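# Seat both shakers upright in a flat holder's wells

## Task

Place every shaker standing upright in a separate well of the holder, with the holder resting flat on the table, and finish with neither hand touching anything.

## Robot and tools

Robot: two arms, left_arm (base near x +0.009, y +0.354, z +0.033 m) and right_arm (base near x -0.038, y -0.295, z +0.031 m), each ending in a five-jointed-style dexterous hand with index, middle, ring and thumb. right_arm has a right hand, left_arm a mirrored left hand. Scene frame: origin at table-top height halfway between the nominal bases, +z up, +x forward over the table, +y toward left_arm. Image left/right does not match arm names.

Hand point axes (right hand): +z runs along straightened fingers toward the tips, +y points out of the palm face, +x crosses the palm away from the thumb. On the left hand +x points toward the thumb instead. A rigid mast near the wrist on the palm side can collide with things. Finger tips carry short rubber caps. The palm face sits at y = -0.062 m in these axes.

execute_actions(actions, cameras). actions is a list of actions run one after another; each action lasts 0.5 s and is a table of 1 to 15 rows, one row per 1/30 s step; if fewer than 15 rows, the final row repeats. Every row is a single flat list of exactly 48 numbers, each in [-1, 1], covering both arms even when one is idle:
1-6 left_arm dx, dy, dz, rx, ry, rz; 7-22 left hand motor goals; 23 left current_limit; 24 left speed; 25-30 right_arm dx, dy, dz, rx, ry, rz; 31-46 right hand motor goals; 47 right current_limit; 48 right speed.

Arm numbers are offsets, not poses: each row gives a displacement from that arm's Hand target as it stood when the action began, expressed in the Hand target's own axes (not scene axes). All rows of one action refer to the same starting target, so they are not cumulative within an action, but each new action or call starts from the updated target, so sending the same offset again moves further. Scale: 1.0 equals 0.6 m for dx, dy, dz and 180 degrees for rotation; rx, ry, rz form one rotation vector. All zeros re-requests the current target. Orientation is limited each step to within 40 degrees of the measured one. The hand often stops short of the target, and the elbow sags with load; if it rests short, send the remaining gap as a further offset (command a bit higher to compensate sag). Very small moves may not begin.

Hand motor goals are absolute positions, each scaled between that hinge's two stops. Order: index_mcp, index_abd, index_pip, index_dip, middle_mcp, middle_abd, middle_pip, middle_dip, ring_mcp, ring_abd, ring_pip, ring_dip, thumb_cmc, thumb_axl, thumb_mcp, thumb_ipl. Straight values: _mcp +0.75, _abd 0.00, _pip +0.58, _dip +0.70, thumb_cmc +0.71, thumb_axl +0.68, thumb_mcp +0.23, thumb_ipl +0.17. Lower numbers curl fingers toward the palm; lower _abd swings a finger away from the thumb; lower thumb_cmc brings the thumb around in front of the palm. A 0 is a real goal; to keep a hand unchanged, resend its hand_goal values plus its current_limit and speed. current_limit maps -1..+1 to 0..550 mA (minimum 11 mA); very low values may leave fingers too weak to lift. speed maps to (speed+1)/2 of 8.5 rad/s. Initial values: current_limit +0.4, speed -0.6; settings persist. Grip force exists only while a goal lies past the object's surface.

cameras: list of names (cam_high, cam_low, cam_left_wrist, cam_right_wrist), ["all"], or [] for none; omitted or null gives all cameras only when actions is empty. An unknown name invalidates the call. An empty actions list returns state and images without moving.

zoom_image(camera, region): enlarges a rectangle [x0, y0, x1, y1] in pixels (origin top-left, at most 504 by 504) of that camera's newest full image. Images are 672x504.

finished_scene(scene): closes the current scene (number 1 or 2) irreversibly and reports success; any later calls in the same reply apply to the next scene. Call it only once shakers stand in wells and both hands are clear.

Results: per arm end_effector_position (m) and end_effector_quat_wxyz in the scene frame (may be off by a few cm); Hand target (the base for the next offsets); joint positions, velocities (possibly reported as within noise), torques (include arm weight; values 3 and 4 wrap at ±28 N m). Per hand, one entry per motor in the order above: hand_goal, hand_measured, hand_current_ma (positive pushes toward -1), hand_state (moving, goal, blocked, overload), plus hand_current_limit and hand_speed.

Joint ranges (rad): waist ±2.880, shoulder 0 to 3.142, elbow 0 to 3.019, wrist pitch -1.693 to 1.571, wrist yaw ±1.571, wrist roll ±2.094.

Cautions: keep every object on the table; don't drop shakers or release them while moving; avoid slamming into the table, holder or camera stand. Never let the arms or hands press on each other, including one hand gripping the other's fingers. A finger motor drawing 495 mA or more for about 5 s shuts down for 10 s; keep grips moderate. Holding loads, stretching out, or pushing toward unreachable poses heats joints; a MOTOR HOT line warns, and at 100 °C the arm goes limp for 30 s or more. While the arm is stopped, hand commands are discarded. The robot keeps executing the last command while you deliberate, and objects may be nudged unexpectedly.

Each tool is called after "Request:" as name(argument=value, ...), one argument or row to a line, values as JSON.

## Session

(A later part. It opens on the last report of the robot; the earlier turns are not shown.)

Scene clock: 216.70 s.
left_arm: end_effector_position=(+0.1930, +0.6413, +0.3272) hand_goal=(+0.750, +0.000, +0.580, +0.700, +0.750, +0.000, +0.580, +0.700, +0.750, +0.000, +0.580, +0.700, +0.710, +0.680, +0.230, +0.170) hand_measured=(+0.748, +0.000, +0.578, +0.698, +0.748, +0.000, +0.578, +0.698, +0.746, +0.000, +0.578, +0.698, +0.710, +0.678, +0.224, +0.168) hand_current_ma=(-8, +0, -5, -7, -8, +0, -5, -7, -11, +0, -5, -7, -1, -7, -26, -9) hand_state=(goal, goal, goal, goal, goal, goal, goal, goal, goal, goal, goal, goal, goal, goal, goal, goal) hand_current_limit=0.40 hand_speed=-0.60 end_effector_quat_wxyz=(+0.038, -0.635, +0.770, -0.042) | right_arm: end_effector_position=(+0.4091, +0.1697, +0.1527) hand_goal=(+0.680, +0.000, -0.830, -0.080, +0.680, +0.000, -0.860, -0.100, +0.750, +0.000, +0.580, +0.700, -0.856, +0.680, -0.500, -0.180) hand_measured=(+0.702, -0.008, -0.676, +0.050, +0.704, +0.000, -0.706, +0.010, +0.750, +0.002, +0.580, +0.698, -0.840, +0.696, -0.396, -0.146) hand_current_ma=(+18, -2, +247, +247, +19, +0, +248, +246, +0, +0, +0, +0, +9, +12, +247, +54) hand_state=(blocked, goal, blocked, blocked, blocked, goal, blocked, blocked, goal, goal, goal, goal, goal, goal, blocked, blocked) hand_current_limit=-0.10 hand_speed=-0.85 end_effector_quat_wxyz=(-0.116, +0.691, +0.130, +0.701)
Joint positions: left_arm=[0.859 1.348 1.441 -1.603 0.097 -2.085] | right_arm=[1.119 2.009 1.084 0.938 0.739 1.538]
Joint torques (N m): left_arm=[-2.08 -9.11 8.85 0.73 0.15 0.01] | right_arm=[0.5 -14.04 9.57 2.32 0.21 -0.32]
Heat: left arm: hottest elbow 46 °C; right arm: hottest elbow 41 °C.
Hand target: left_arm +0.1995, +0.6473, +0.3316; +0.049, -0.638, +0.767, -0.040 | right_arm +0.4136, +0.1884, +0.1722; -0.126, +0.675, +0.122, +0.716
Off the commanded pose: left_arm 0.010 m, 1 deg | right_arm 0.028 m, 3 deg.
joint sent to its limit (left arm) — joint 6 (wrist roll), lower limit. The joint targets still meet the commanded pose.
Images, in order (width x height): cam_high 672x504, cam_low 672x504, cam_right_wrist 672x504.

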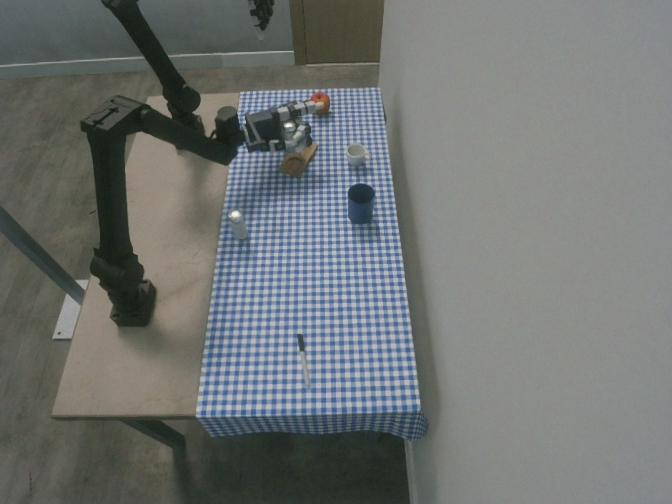

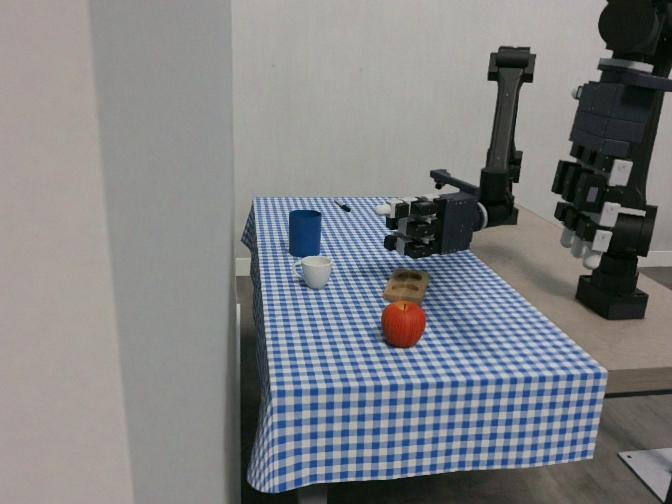

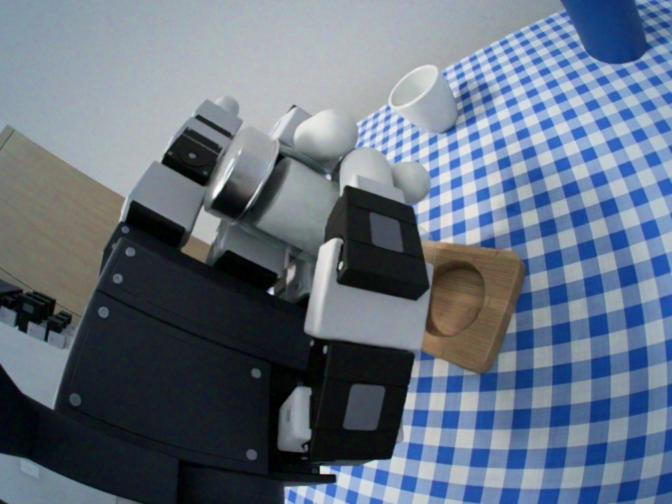

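Request:
execute_actions(
  actions=[
    [[0,0,0,0,0,0,0.75,0,0.58,0.7,0.75,0,0.58,0.7,0.75,0,0.58,0.7,0.71,0.68,0.23,0.17,0.4,-0.6,-0.045,-0.008,-0.001,0,0,0,0.68,0,-0.83,-0.08,0.68,0,-0.86,-0.1,0.75,0,0.58,0.7,-0.857,0.68,-0.5,-0.18,-0.1,-0.85]],
  ],
  cameras=["cam_high","cam_low","cam_right_wrist"],
)

Request:
zoom_image(
  camera="cam_right_wrist",
  region=[300, 130, 540, 370],
)

Request:
zoom_image(
  camera="cam_high",
  region=[255, 90, 355, 190],
)

Scene clock: 225.03 s.
left_arm: end_effector_position=(+0.1930, +0.6413, +0.3272) hand_goal=(+0.750, +0.000, +0.580, +0.700, +0.750, +0.000, +0.580, +0.700, +0.750, +0.000, +0.580, +0.700, +0.710, +0.680, +0.230, +0.170) hand_measured=(+0.748, +0.000, +0.578, +0.698, +0.748, +0.000, +0.578, +0.698, +0.746, +0.000, +0.578, +0.698, +0.710, +0.678, +0.224, +0.168) hand_current_ma=(-8, +0, -5, -7, -8, +0, -5, -7, -11, +0, -5, -7, -1, -7, -26, -9) hand_state=(goal, goal, goal, goal, goal, goal, goal, goal, goal, goal, goal, goal, goal, goal, goal, goal) hand_current_limit=0.40 hand_speed=-0.60 end_effector_quat_wxyz=(+0.038, -0.635, +0.770, -0.042) | right_arm: end_effector_position=(+0.4113, +0.1731, +0.1228) hand_goal=(+0.680, +0.000, -0.830, -0.080, +0.680, +0.000, -0.860, -0.100, +0.750, +0.000, +0.580, +0.700, -0.856, +0.680, -0.500, -0.180) hand_measured=(+0.702, -0.008, -0.676, +0.050, +0.704, +0.000, -0.706, +0.010, +0.750, +0.002, +0.580, +0.698, -0.840, +0.696, -0.396, -0.146) hand_current_ma=(+18, -2, +247, +248, +19, +0, +247, +246, +0, +0, +0, +0, +9, +12, +247, +54) hand_state=(blocked, goal, blocked, blocked, blocked, goal, blocked, blocked, goal, goal, goal, goal, goal, goal, blocked, blocked) hand_current_limit=-0.10 hand_speed=-0.85 end_effector_quat_wxyz=(-0.111, +0.694, +0.131, +0.700)
Joint positions: left_arm=[0.859 1.348 1.441 -1.603 0.097 -2.085] | right_arm=[1.119 2.08 1.102 0.983 0.744 1.538]
Joint torques (N m): left_arm=[-1.32 -9.17 8.76 0.73 0.15 0.03] | right_arm=[0.5 -14.56 9.03 2.61 0.19 -0.33]
Heat: left arm: hottest elbow 46 °C; right arm: hottest elbow 42 °C.
Hand target: left_arm +0.1995, +0.6473, +0.3316; +0.049, -0.638, +0.767, -0.040 | right_arm +0.4129, +0.1932, +0.1452; -0.126, +0.675, +0.122, +0.716
Off the commanded pose: left_arm 0.010 m, 1 deg | right_arm 0.030 m, 3 deg.
joint sent to its limit (left arm) — joint 6 (wrist roll), lower limit. The joint targets still meet the commanded pose.
Images, in order (width x height): cam_high 672x504, cam_low 672x504, cam_right_wrist 672x504.

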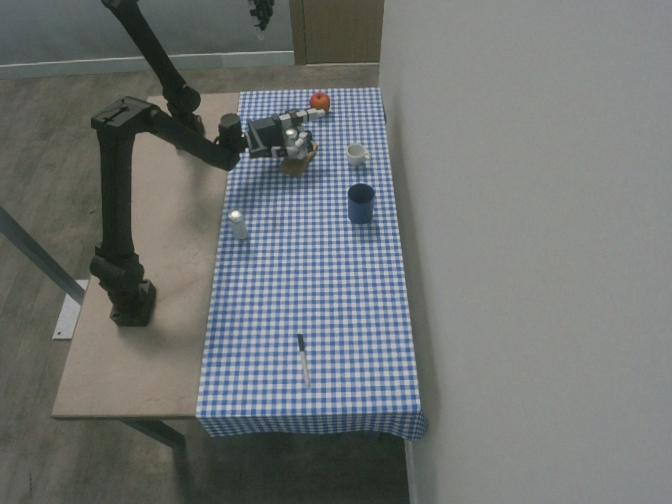

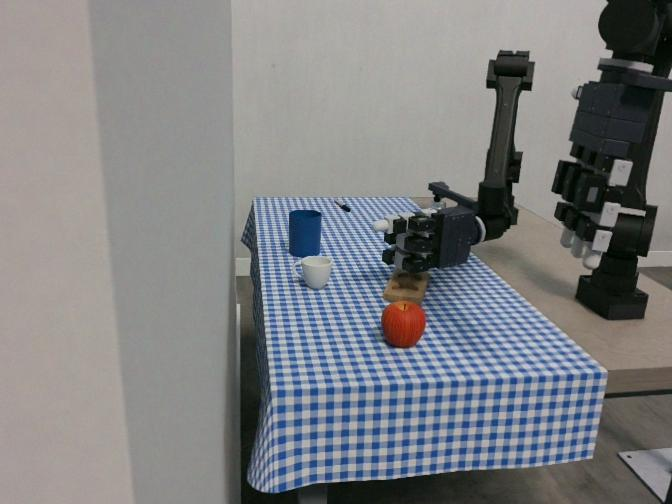

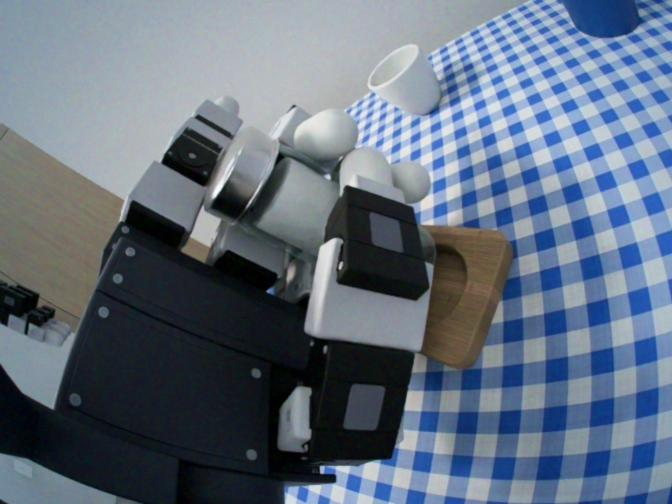

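Scaled by 2.100 from the camera's 672x504 image, which has a finer 960x720 frame.

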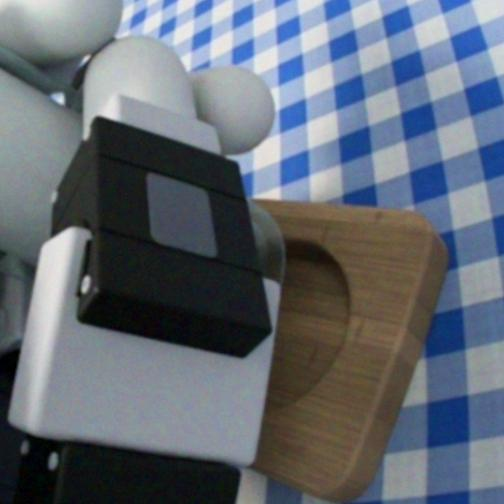

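Scaled by 5.040 from the camera's 672x504 image, which has a finer 960x720 frame.

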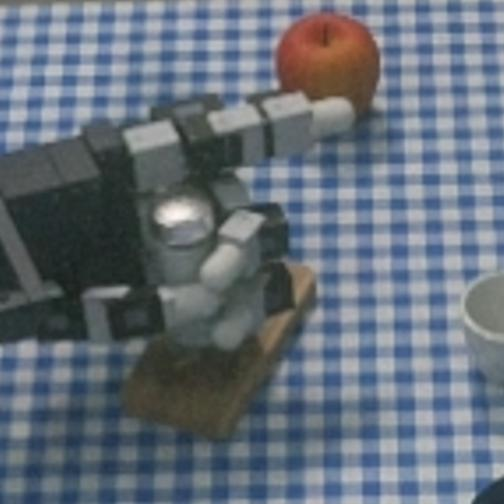

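Request:
execute_actions(
  actions=[
    [[0,0,0,0,0,0,0.75,0,0.58,0.7,0.75,0,0.58,0.7,0.75,0,0.58,0.7,0.71,0.68,0.23,0.17,0.4,-0.6,-0.017,-0.0118,-0.008,0,0,0,0.68,0,-0.83,-0.08,0.68,0,-0.86,-0.1,0.75,0,0.58,0.7,-0.857,0.68,-0.5,-0.18,-0.1,-0.85]],
  ],
  cameras=["cam_high","cam_right_wrist"],
)

Request:
zoom_image(
  camera="cam_right_wrist",
  region=[300, 130, 540, 370],
)

Request:
zoom_image(
  camera="cam_high",
  region=[255, 90, 355, 190],
)

Scene clock: 247.90 s.
left_arm: end_effector_position=(+0.1930, +0.6413, +0.3272) hand_goal=(+0.750, +0.000, +0.580, +0.700, +0.750, +0.000, +0.580, +0.700, +0.750, +0.000, +0.580, +0.700, +0.710, +0.680, +0.230, +0.170) hand_measured=(+0.748, +0.000, +0.578, +0.698, +0.748, +0.000, +0.578, +0.698, +0.746, +0.000, +0.578, +0.698, +0.710, +0.678, +0.224, +0.168) hand_current_ma=(-8, +0, -5, -7, -8, +0, -5, -7, -11, +0, -5, -7, -1, -7, -26, -9) hand_state=(goal, goal, goal, goal, goal, goal, goal, goal, goal, goal, goal, goal, goal, goal, goal, goal) hand_current_limit=0.40 hand_speed=-0.60 end_effector_quat_wxyz=(+0.038, -0.635, +0.770, -0.042) | right_arm: end_effector_position=(+0.4049, +0.1779, +0.1176) hand_goal=(+0.680, +0.000, -0.830, -0.080, +0.680, +0.000, -0.860, -0.100, +0.750, +0.000, +0.580, +0.700, -0.856, +0.680, -0.500, -0.180) hand_measured=(+0.702, -0.008, -0.676, +0.050, +0.704, +0.000, -0.706, +0.010, +0.750, +0.002, +0.580, +0.698, -0.840, +0.696, -0.396, -0.146) hand_current_ma=(+18, -2, +248, +248, +19, +0, +247, +246, +0, +0, +0, +0, +9, +12, +247, +54) hand_state=(blocked, goal, blocked, blocked, blocked, goal, blocked, blocked, goal, goal, goal, goal, goal, goal, blocked, blocked) hand_current_limit=-0.10 hand_speed=-0.85 end_effector_quat_wxyz=(-0.113, +0.692, +0.129, +0.701)
Joint positions: left_arm=[0.859 1.348 1.441 -1.603 0.097 -2.085] | right_arm=[1.133 2.096 1.106 1.002 0.757 1.538]
Joint torques (N m): left_arm=[-0.85 -9.11 8.85 0.58 0.13 -0.02] | right_arm=[0.73 -14.68 9.11 2.61 0.23 -0.39]
Heat: left arm: hottest elbow 46 °C; right arm: hottest elbow 43 °C.
Hand target: left_arm +0.1995, +0.6473, +0.3316; +0.049, -0.638, +0.767, -0.040 | right_arm +0.4066, +0.1983, +0.1346; -0.126, +0.675, +0.122, +0.716
Off the commanded pose: left_arm 0.010 m, 1 deg | right_arm 0.027 m, 3 deg.
joint sent to its limit (left arm) — joint 6 (wrist roll), lower limit. The joint targets still meet the commanded pose.
Images, in order (width x height): cam_high 672x504, cam_right_wrist 672x504.

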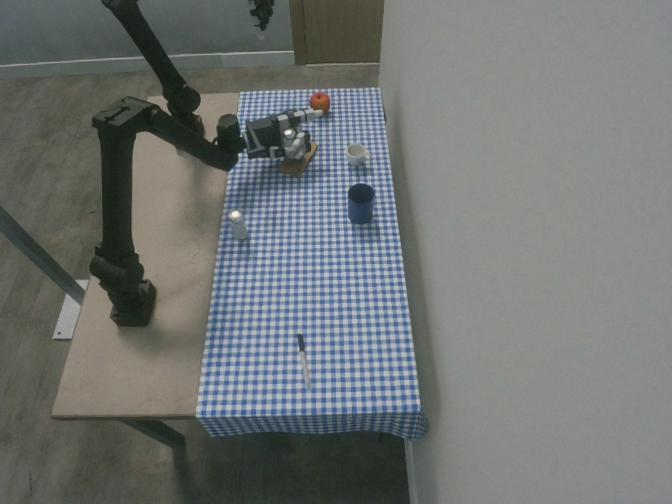

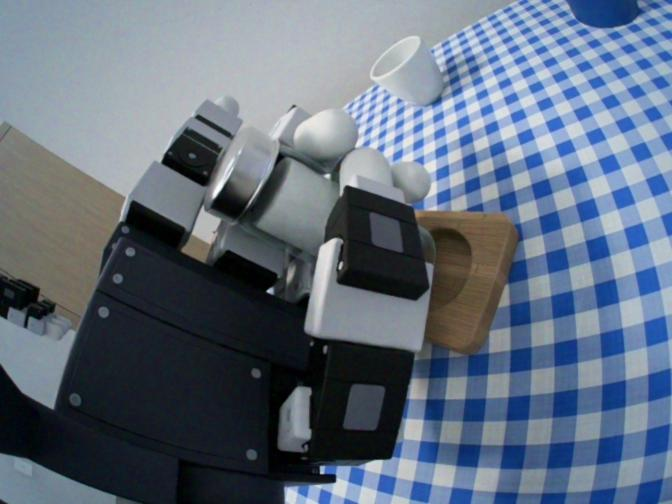

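Scaled by 2.100 from the camera's 672x504 image, which has a finer 960x720 frame.

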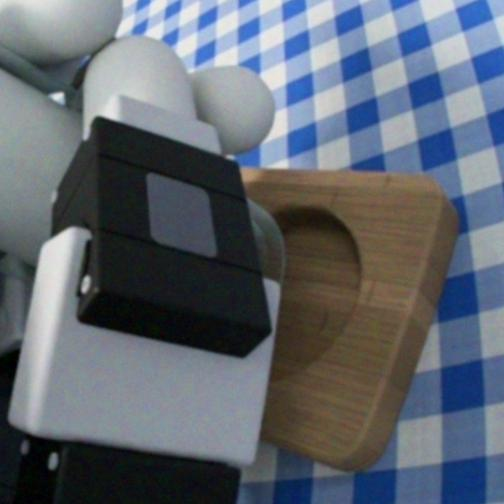

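Scaled by 5.040 from the camera's 672x504 image, which has a finer 960x720 frame.

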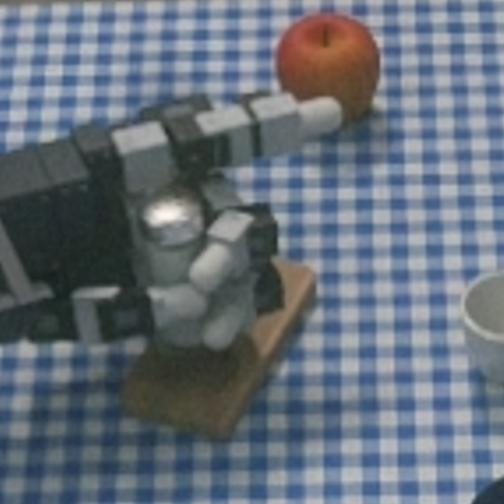

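Request:
zoom_image(
  camera="cam_high",
  region=[270, 115, 320, 165],
)

Request:
zoom_image(
  camera="cam_right_wrist",
  region=[150, 80, 450, 380],
)

Scaled by 10.080 from the camera's 672x504 image, which has a finer 960x720 frame.

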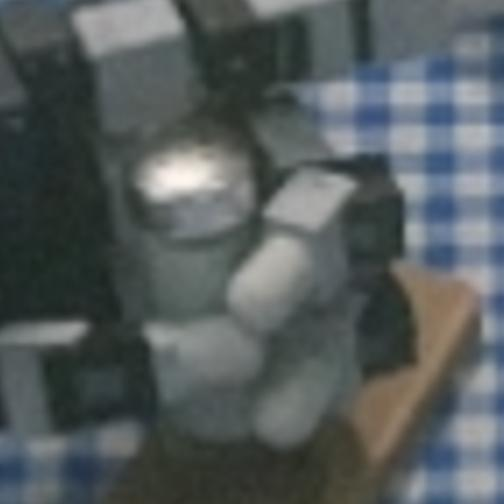

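Scaled by 1.680 from the camera's 672x504 image, which has a finer 960x720 frame.

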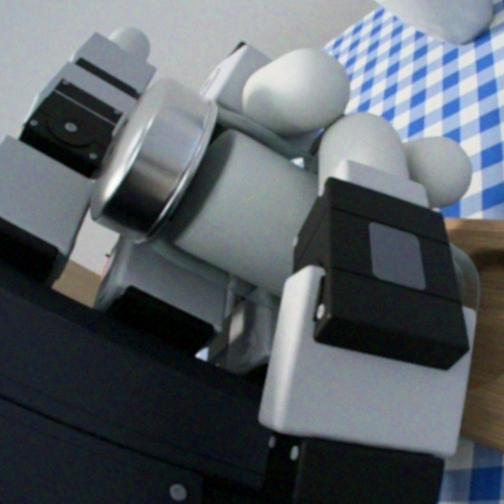

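Request:
execute_actions(
  actions=[
    [[0,0,0,0,0,0,0.75,0,0.58,0.7,0.75,0,0.58,0.7,0.75,0,0.58,0.7,0.71,0.68,0.23,0.17,0.4,-0.6,-0.02,0,0,0,0,0,0.68,0,-0.83,-0.08,0.68,0,-0.86,-0.1,0.75,0,0.58,0.7,-0.857,0.68,-0.5,-0.18,-0.1,-0.85]],
  ],
  cameras=["cam_high","cam_right_wrist"],
)

Request:
zoom_image(
  camera="cam_right_wrist",
  region=[300, 130, 540, 370],
)

Request:
zoom_image(
  camera="cam_high",
  region=[270, 115, 320, 165],
)

Scene clock: 267.00 s.
left_arm: end_effector_position=(+0.1930, +0.6413, +0.3272) hand_goal=(+0.750, +0.000, +0.580, +0.700, +0.750, +0.000, +0.580, +0.700, +0.750, +0.000, +0.580, +0.700, +0.710, +0.680, +0.230, +0.170) hand_measured=(+0.748, +0.000, +0.578, +0.698, +0.748, +0.000, +0.578, +0.698, +0.746, +0.000, +0.578, +0.698, +0.710, +0.678, +0.224, +0.168) hand_current_ma=(-8, +0, -5, -7, -8, +0, -5, -7, -11, +0, -5, -7, -1, -7, -26, -9) hand_state=(goal, goal, goal, goal, goal, goal, goal, goal, goal, goal, goal, goal, goal, goal, goal, goal) hand_current_limit=0.40 hand_speed=-0.60 end_effector_quat_wxyz=(+0.038, -0.635, +0.770, -0.042) | right_arm: end_effector_position=(+0.4055, +0.1790, +0.1057) hand_goal=(+0.680, +0.000, -0.830, -0.080, +0.680, +0.000, -0.860, -0.100, +0.750, +0.000, +0.580, +0.700, -0.856, +0.680, -0.500, -0.180) hand_measured=(+0.702, -0.008, -0.676, +0.050, +0.704, +0.000, -0.706, +0.010, +0.750, +0.002, +0.580, +0.698, -0.840, +0.696, -0.396, -0.146) hand_current_ma=(+18, -2, +248, +247, +19, +0, +247, +246, +0, +0, +0, +0, +9, +12, +247, +54) hand_state=(blocked, goal, blocked, blocked, blocked, goal, blocked, blocked, goal, goal, goal, goal, goal, goal, blocked, blocked) hand_current_limit=-0.10 hand_speed=-0.85 end_effector_quat_wxyz=(-0.113, +0.692, +0.129, +0.701)
Joint positions: left_arm=[0.859 1.348 1.441 -1.603 0.097 -2.085] | right_arm=[1.133 2.126 1.113 1.026 0.757 1.537]
Joint torques (N m): left_arm=[-1.49 -9.11 8.81 0.58 0.16 -0.01] | right_arm=[0.79 -14.33 8.91 2.78 0.16 -0.33]
Heat: left arm: hottest elbow 47 °C; right arm: hottest elbow 45 °C.
Hand target: left_arm +0.1995, +0.6473, +0.3316; +0.049, -0.638, +0.767, -0.040 | right_arm +0.4072, +0.1985, +0.1227; -0.126, +0.675, +0.122, +0.716
Off the commanded pose: left_arm 0.010 m, 1 deg | right_arm 0.026 m, 3 deg.
joint sent to its limit (left arm) — joint 6 (wrist roll), lower limit. The joint targets still meet the commanded pose.
Images, in order (width x height): cam_high 672x504, cam_right_wrist 672x504.

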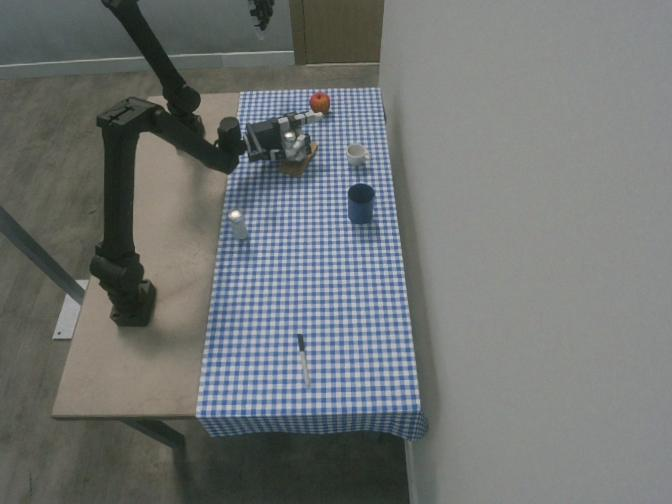

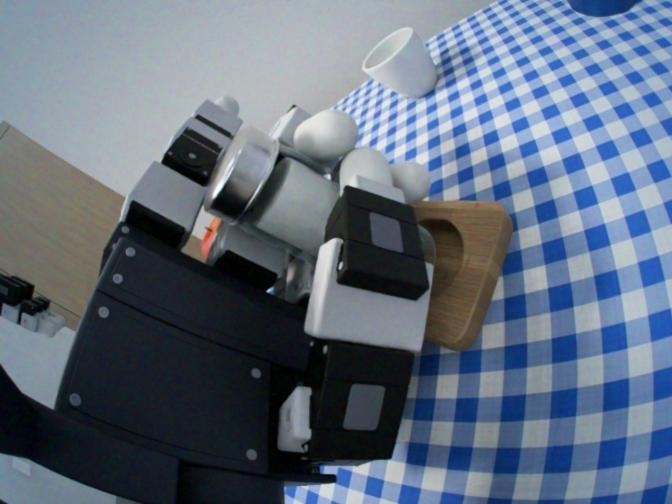

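Scaled by 2.100 from the camera's 672x504 image, which has a finer 960x720 frame.

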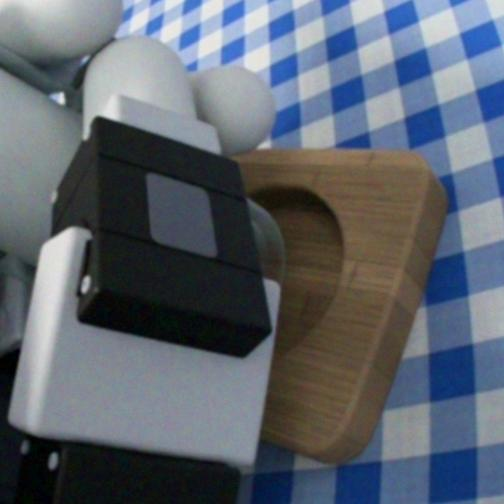

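Scaled by 10.080 from the camera's 672x504 image, which has a finer 960x720 frame.

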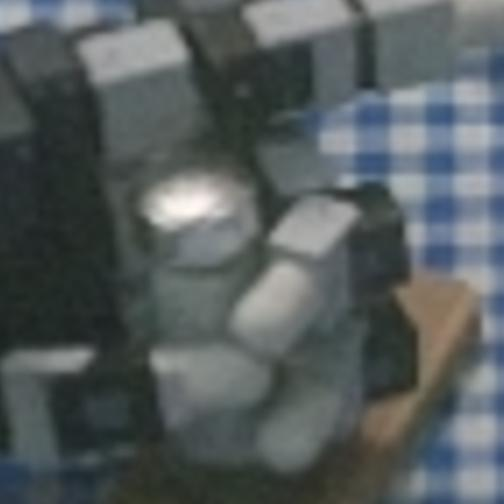

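Request:
execute_actions(
  actions=[
    [[0,0,0,0,0,0,0.75,0,0.58,0.7,0.75,0,0.58,0.7,0.75,0,0.58,0.7,0.71,0.68,0.23,0.17,0.4,-0.6,0,0.0208,0.0105,0,0,0,0.68,0,-0.83,-0.08,0.68,0,-0.86,-0.1,0.75,0,0.58,0.7,-0.857,0.68,-0.5,-0.18,-0.1,-0.85]],
  ],
  cameras=["cam_right_wrist","cam_high"],
)

Request:
zoom_image(
  camera="cam_right_wrist",
  region=[300, 130, 540, 370],
)

Request:
zoom_image(
  camera="cam_high",
  region=[270, 115, 320, 165],
)

Scene clock: 281.20 s.
left_arm: end_effector_position=(+0.1930, +0.6413, +0.3272) hand_goal=(+0.750, +0.000, +0.580, +0.700, +0.750, +0.000, +0.580, +0.700, +0.750, +0.000, +0.580, +0.700, +0.710, +0.680, +0.230, +0.170) hand_measured=(+0.748, +0.000, +0.578, +0.698, +0.748, +0.000, +0.578, +0.698, +0.746, +0.000, +0.578, +0.698, +0.710, +0.678, +0.224, +0.168) hand_current_ma=(-8, +0, -5, -7, -8, +0, -5, -7, -11, +0, -5, -7, -1, -7, -26, -9) hand_state=(goal, goal, goal, goal, goal, goal, goal, goal, goal, goal, goal, goal, goal, goal, goal, goal) hand_current_limit=0.40 hand_speed=-0.60 end_effector_quat_wxyz=(+0.038, -0.635, +0.770, -0.042) | right_arm: end_effector_position=(+0.4059, +0.1825, +0.1064) hand_goal=(+0.680, +0.000, -0.830, -0.080, +0.680, +0.000, -0.860, -0.100, +0.750, +0.000, +0.580, +0.700, -0.856, +0.680, -0.500, -0.180) hand_measured=(+0.702, -0.008, -0.676, +0.050, +0.704, +0.000, -0.706, +0.010, +0.750, +0.002, +0.580, +0.698, -0.840, +0.696, -0.396, -0.146) hand_current_ma=(+18, -2, +248, +247, +19, +0, +248, +246, +0, +0, +0, +0, +9, +12, +247, +54) hand_state=(blocked, goal, blocked, blocked, blocked, goal, blocked, blocked, goal, goal, goal, goal, goal, goal, blocked, blocked) hand_current_limit=-0.10 hand_speed=-0.85 end_effector_quat_wxyz=(-0.121, +0.689, +0.134, +0.702)
Joint positions: left_arm=[0.859 1.348 1.441 -1.603 0.097 -2.085] | right_arm=[1.133 2.126 1.113 1.031 0.74 1.537]
Joint torques (N m): left_arm=[-1.49 -9.47 8.83 0.5 0.15 -0.01] | right_arm=[-0.79 -14.97 7.8 2.69 -0.08 -0.33]
Heat: left arm: hottest elbow 47 °C; right arm: hottest elbow 44 °C.
Hand target: left_arm +0.1995, +0.6473, +0.3316; +0.049, -0.638, +0.767, -0.040 | right_arm +0.4175, +0.1889, +0.1232; -0.126, +0.675, +0.122, +0.716
Off the commanded pose: left_arm 0.010 m, 1 deg | right_arm 0.021 m, 3 deg.
joint sent to its limit (left arm) — joint 6 (wrist roll), lower limit. The joint targets still meet the commanded pose.
Images, in order (width x height): cam_high 672x504, cam_right_wrist 672x504.

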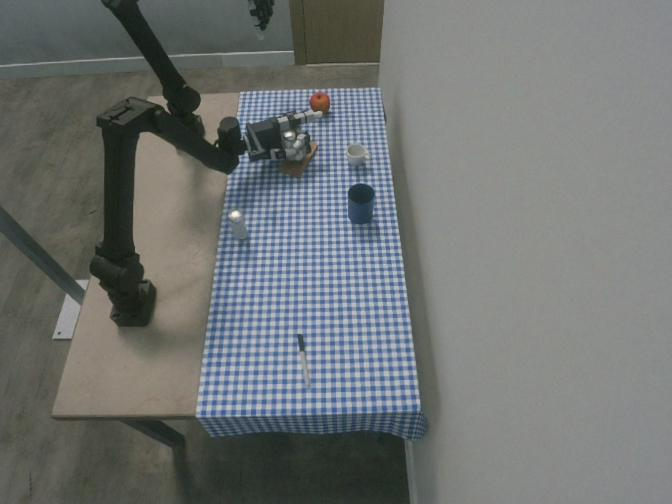

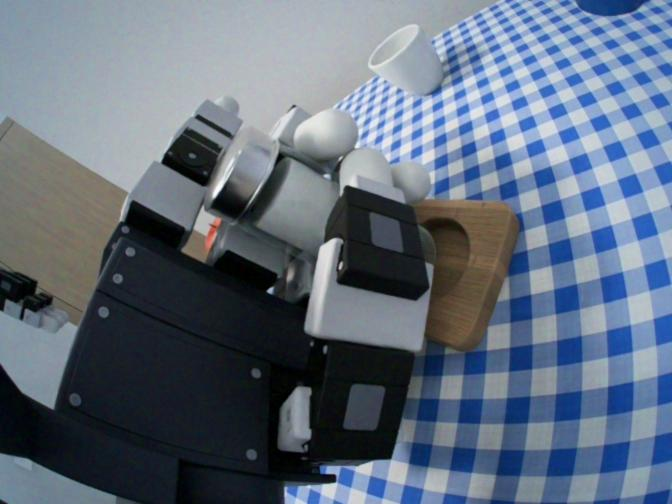

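Scaled by 2.100 from the camera's 672x504 image, which has a finer 960x720 frame.

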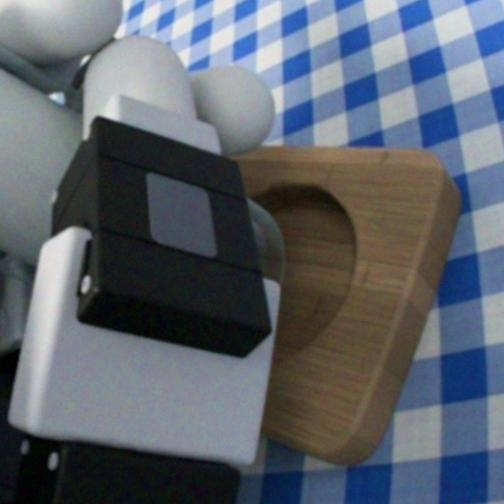

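Scaled by 10.080 from the camera's 672x504 image, which has a finer 960x720 frame.

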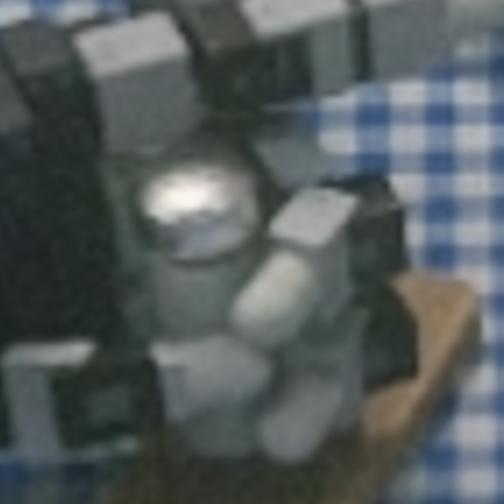

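Request:
execute_actions(
  actions=[
    [[0,0,0,0,0,0,0.75,0,0.58,0.7,0.75,0,0.58,0.7,0.75,0,0.58,0.7,0.71,0.68,0.23,0.17,0.4,-0.6,0,0.0178,0.009,0,0,0,0.68,0,-0.83,-0.08,0.68,0,-0.86,-0.1,0.75,0,0.58,0.7,-0.857,0.68,-0.5,-0.18,-0.1,-0.85]],
  ],
  cameras=["cam_right_wrist","cam_high"],
)

Request:
zoom_image(
  camera="cam_right_wrist",
  region=[300, 130, 540, 370],
)

Request:
zoom_image(
  camera="cam_high",
  region=[270, 115, 320, 165],
)

Scene clock: 285.20 s.
left_arm: end_effector_position=(+0.1930, +0.6413, +0.3272) hand_goal=(+0.750, +0.000, +0.580, +0.700, +0.750, +0.000, +0.580, +0.700, +0.750, +0.000, +0.580, +0.700, +0.710, +0.680, +0.230, +0.170) hand_measured=(+0.748, +0.000, +0.578, +0.698, +0.748, +0.000, +0.578, +0.698, +0.746, +0.000, +0.578, +0.698, +0.710, +0.678, +0.224, +0.168) hand_current_ma=(-8, +0, -5, -7, -8, +0, -5, -7, -11, +0, -5, -7, -1, -7, -26, -9) hand_state=(goal, goal, goal, goal, goal, goal, goal, goal, goal, goal, goal, goal, goal, goal, goal, goal) hand_current_limit=0.40 hand_speed=-0.60 end_effector_quat_wxyz=(+0.038, -0.635, +0.770, -0.042) | right_arm: end_effector_position=(+0.4159, +0.1774, +0.1071) hand_goal=(+0.680, +0.000, -0.830, -0.080, +0.680, +0.000, -0.860, -0.100, +0.750, +0.000, +0.580, +0.700, -0.856, +0.680, -0.500, -0.180) hand_measured=(+0.702, -0.008, -0.676, +0.050, +0.704, +0.000, -0.706, +0.010, +0.750, +0.002, +0.580, +0.698, -0.840, +0.696, -0.396, -0.146) hand_current_ma=(+18, -2, +247, +247, +19, +0, +248, +246, +0, +0, +0, +0, +9, +12, +248, +54) hand_state=(blocked, goal, blocked, blocked, blocked, goal, blocked, blocked, goal, goal, goal, goal, goal, goal, blocked, blocked) hand_current_limit=-0.10 hand_speed=-0.85 end_effector_quat_wxyz=(-0.122, +0.688, +0.133, +0.702)
Joint positions: left_arm=[0.859 1.348 1.441 -1.603 0.097 -2.085] | right_arm=[1.113 2.126 1.113 1.034 0.719 1.537]
Joint torques (N m): left_arm=[-1.49 -9.58 8.85 0.65 0.12 0] | right_arm=[-0.85 -15.38 7.31 2.59 -0.02 -0.33]
Heat: left arm: hottest elbow 47 °C; right arm: hottest elbow 44 °C.
Hand target: left_arm +0.1995, +0.6473, +0.3316; +0.049, -0.638, +0.767, -0.040 | right_arm +0.4261, +0.1808, +0.1236; -0.126, +0.675, +0.122, +0.716
Off the commanded pose: left_arm 0.010 m, 1 deg | right_arm 0.020 m, 3 deg.
joint sent to its limit (left arm) — joint 6 (wrist roll), lower limit. The joint targets still meet the commanded pose.
Images, in order (width x height): cam_high 672x504, cam_right_wrist 672x504.

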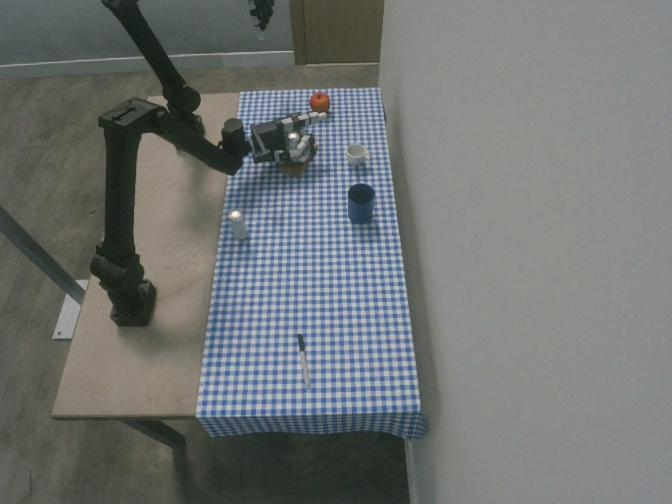

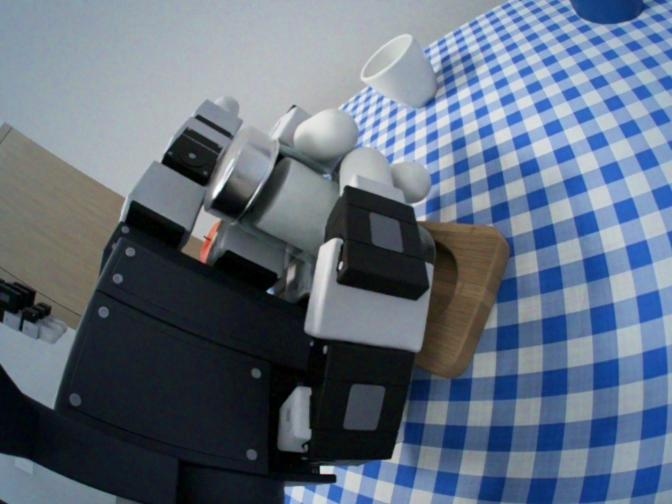

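Scaled by 2.100 from the camera's 672x504 image, which has a finer 960x720 frame.

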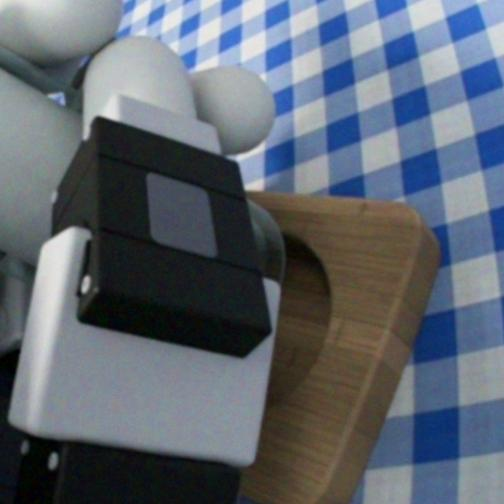

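Scaled by 10.080 from the camera's 672x504 image, which has a finer 960x720 frame.

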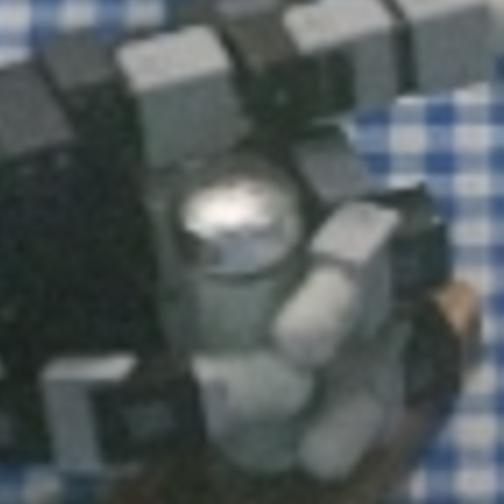

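Request:
execute_actions(
  actions=[
    [[0,0,0,0,0,0,0.75,0,0.58,0.7,0.75,0,0.58,0.7,0.75,0,0.58,0.7,0.71,0.68,0.23,0.17,0.4,-0.6,0,-0.0253,-0.0202,0,0,0,0.68,0,-0.83,-0.08,0.68,0,-0.86,-0.1,0.75,0,0.58,0.7,-0.857,0.68,-0.5,-0.18,-0.1,-0.85]],
  ],
  cameras=["cam_right_wrist","cam_high"],
)

Request:
zoom_image(
  camera="cam_right_wrist",
  region=[300, 130, 540, 370],
)

Request:
zoom_image(
  camera="cam_high",
  region=[270, 115, 320, 165],
)

Scene clock: 296.67 s.
left_arm: end_effector_position=(+0.1930, +0.6413, +0.3272) hand_goal=(+0.750, +0.000, +0.580, +0.700, +0.750, +0.000, +0.580, +0.700, +0.750, +0.000, +0.580, +0.700, +0.710, +0.680, +0.230, +0.170) hand_measured=(+0.748, +0.000, +0.578, +0.698, +0.748, +0.000, +0.578, +0.698, +0.746, +0.000, +0.578, +0.698, +0.710, +0.678, +0.224, +0.168) hand_current_ma=(-8, +0, -5, -7, -8, +0, -5, -7, -11, +0, -5, -7, -1, -7, -26, -9) hand_state=(goal, goal, goal, goal, goal, goal, goal, goal, goal, goal, goal, goal, goal, goal, goal, goal) hand_current_limit=0.40 hand_speed=-0.60 end_effector_quat_wxyz=(+0.038, -0.635, +0.770, -0.042) | right_arm: end_effector_position=(+0.4116, +0.1758, +0.1070) hand_goal=(+0.680, +0.000, -0.830, -0.080, +0.680, +0.000, -0.860, -0.100, +0.750, +0.000, +0.580, +0.700, -0.856, +0.680, -0.500, -0.180) hand_measured=(+0.702, -0.008, -0.676, +0.050, +0.704, +0.000, -0.706, +0.010, +0.750, +0.002, +0.580, +0.698, -0.840, +0.696, -0.396, -0.146) hand_current_ma=(+18, -2, +247, +247, +19, +0, +247, +246, +0, +0, +0, +0, +9, +12, +248, +54) hand_state=(blocked, goal, blocked, blocked, blocked, goal, blocked, blocked, goal, goal, goal, goal, goal, goal, blocked, blocked) hand_current_limit=-0.10 hand_speed=-0.85 end_effector_quat_wxyz=(-0.115, +0.690, +0.126, +0.703)
Joint positions: left_arm=[0.859 1.348 1.441 -1.603 0.097 -2.085] | right_arm=[1.121 2.126 1.113 1.034 0.746 1.537]
Joint torques (N m): left_arm=[-1.03 -9.64 8.69 0.58 0.14 0.01] | right_arm=[1.2 -15.15 7.56 2.71 0.18 -0.33]
Heat: left arm: hottest elbow 47 °C; right arm: hottest elbow 43 °C.
Hand target: left_arm +0.1995, +0.6473, +0.3316; +0.049, -0.638, +0.767, -0.040 | right_arm +0.4095, +0.1909, +0.1228; -0.126, +0.675, +0.122, +0.716
Off the commanded pose: left_arm 0.010 m, 1 deg | right_arm 0.022 m, 3 deg.
joint sent to its limit (left arm) — joint 6 (wrist roll), lower limit. The joint targets still meet the commanded pose.
Images, in order (width x height): cam_high 672x504, cam_right_wrist 672x504.

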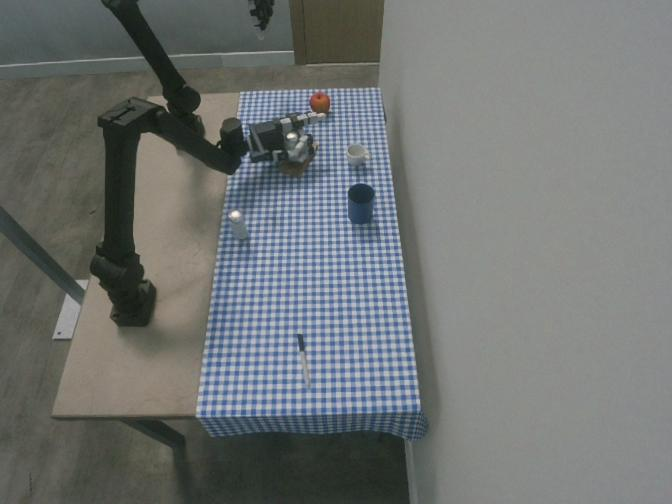

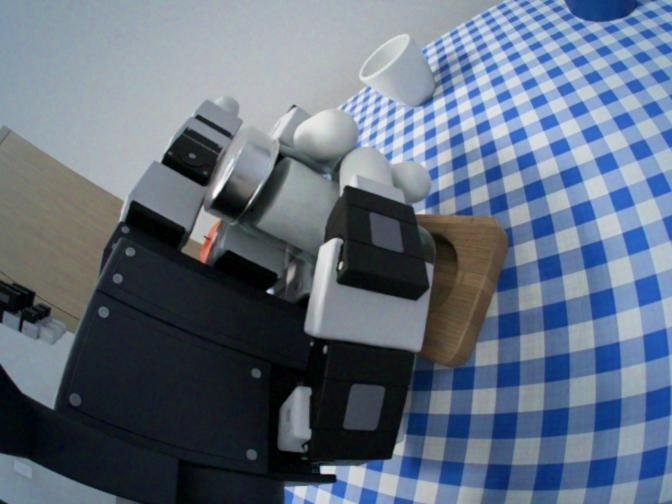

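Scaled by 2.100 from the camera's 672x504 image, which has a finer 960x720 frame.

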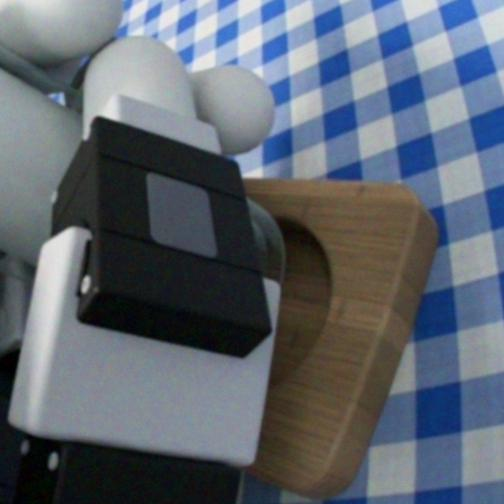

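Scaled by 10.080 from the camera's 672x504 image, which has a finer 960x720 frame.

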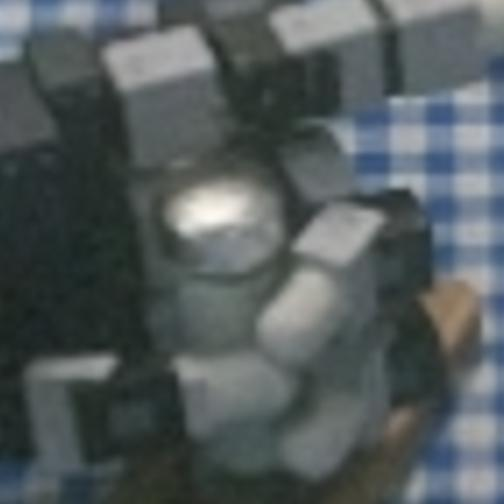

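Request:
execute_actions(
  actions=[
    [[0,0,0,0,0,0,0.75,0,0.58,0.7,0.75,0,0.58,0.7,0.75,0,0.58,0.7,0.71,0.68,0.23,0.17,0.4,-0.6,-0.006,-0.007,-0.007,0,0,0,0.68,0,-0.83,-0.08,0.68,0,-0.86,-0.1,0.75,0,0.58,0.7,-0.857,0.68,-0.5,-0.18,-0.1,-0.85]],
  ],
  cameras=["cam_right_wrist","cam_high"],
)

Request:
zoom_image(
  camera="cam_right_wrist",
  region=[300, 130, 540, 370],
)

Request:
zoom_image(
  camera="cam_high",
  region=[270, 115, 320, 165],
)

Scene clock: 303.00 s.
left_arm: end_effector_position=(+0.1930, +0.6413, +0.3272) hand_goal=(+0.750, +0.000, +0.580, +0.700, +0.750, +0.000, +0.580, +0.700, +0.750, +0.000, +0.580, +0.700, +0.710, +0.680, +0.230, +0.170) hand_measured=(+0.748, +0.000, +0.578, +0.698, +0.748, +0.000, +0.578, +0.698, +0.746, +0.000, +0.578, +0.698, +0.710, +0.678, +0.224, +0.168) hand_current_ma=(-8, +0, -5, -7, -8, +0, -5, -7, -11, +0, -5, -7, -1, -7, -26, -9) hand_state=(goal, goal, goal, goal, goal, goal, goal, goal, goal, goal, goal, goal, goal, goal, goal, goal) hand_current_limit=0.40 hand_speed=-0.60 end_effector_quat_wxyz=(+0.038, -0.635, +0.770, -0.042) | right_arm: end_effector_position=(+0.4066, +0.1786, +0.1082) hand_goal=(+0.680, +0.000, -0.830, -0.080, +0.680, +0.000, -0.860, -0.100, +0.750, +0.000, +0.580, +0.700, -0.856, +0.680, -0.500, -0.180) hand_measured=(+0.702, -0.008, -0.676, +0.050, +0.704, +0.000, -0.706, +0.010, +0.750, +0.002, +0.580, +0.698, -0.840, +0.696, -0.396, -0.146) hand_current_ma=(+18, -2, +248, +247, +19, +0, +247, +246, +0, +0, +0, +0, +9, +12, +247, +54) hand_state=(blocked, goal, blocked, blocked, blocked, goal, blocked, blocked, goal, goal, goal, goal, goal, goal, blocked, blocked) hand_current_limit=-0.10 hand_speed=-0.85 end_effector_quat_wxyz=(-0.118, +0.688, +0.124, +0.705)
Joint positions: left_arm=[0.859 1.348 1.441 -1.603 0.097 -2.085] | right_arm=[1.131 2.126 1.113 1.044 0.757 1.537]
Joint torques (N m): left_arm=[-1.32 -8.53 8.75 0.62 0.13 0.01] | right_arm=[0.62 -14.39 7.46 2.56 0.19 -0.34]
Heat: left arm: hottest elbow 47 °C; right arm: hottest elbow 42 °C.
Hand target: left_arm +0.1995, +0.6473, +0.3316; +0.049, -0.638, +0.767, -0.040 | right_arm +0.4043, +0.1935, +0.1189; -0.126, +0.675, +0.122, +0.716
Off the commanded pose: left_arm 0.010 m, 1 deg | right_arm 0.018 m, 2 deg.
joint sent to its limit (left arm) — joint 6 (wrist roll), lower limit. The joint targets still meet the commanded pose.
Images, in order (width x height): cam_high 672x504, cam_right_wrist 672x504.

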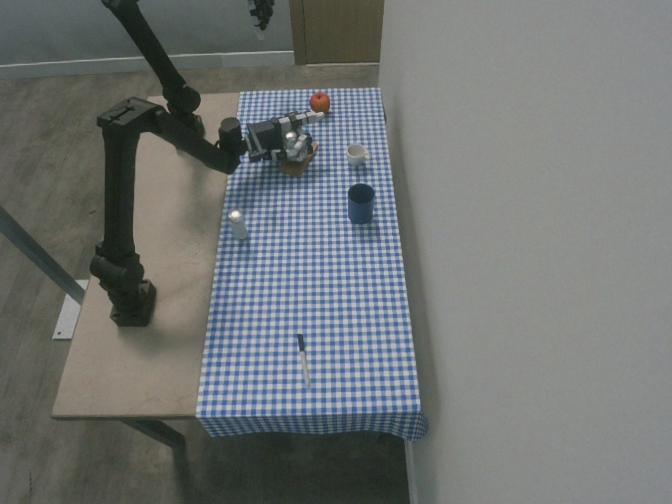

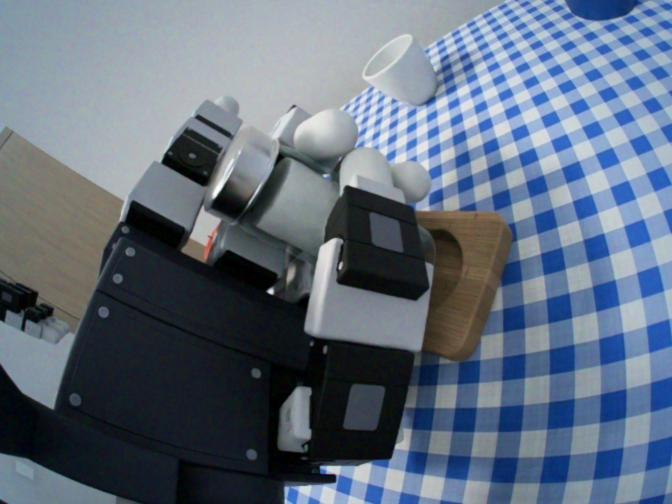

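Scaled by 2.100 from the camera's 672x504 image, which has a finer 960x720 frame.

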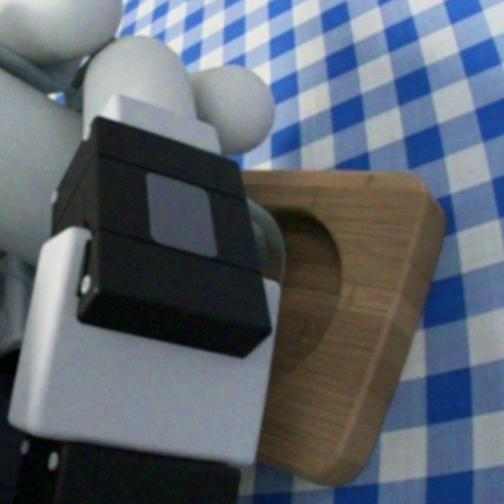

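Scaled by 10.080 from the camera's 672x504 image, which has a finer 960x720 frame.

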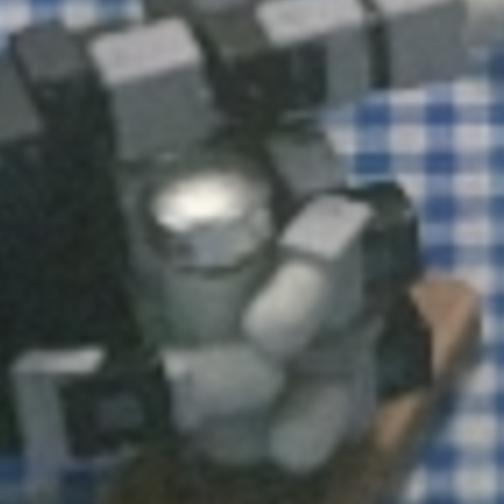

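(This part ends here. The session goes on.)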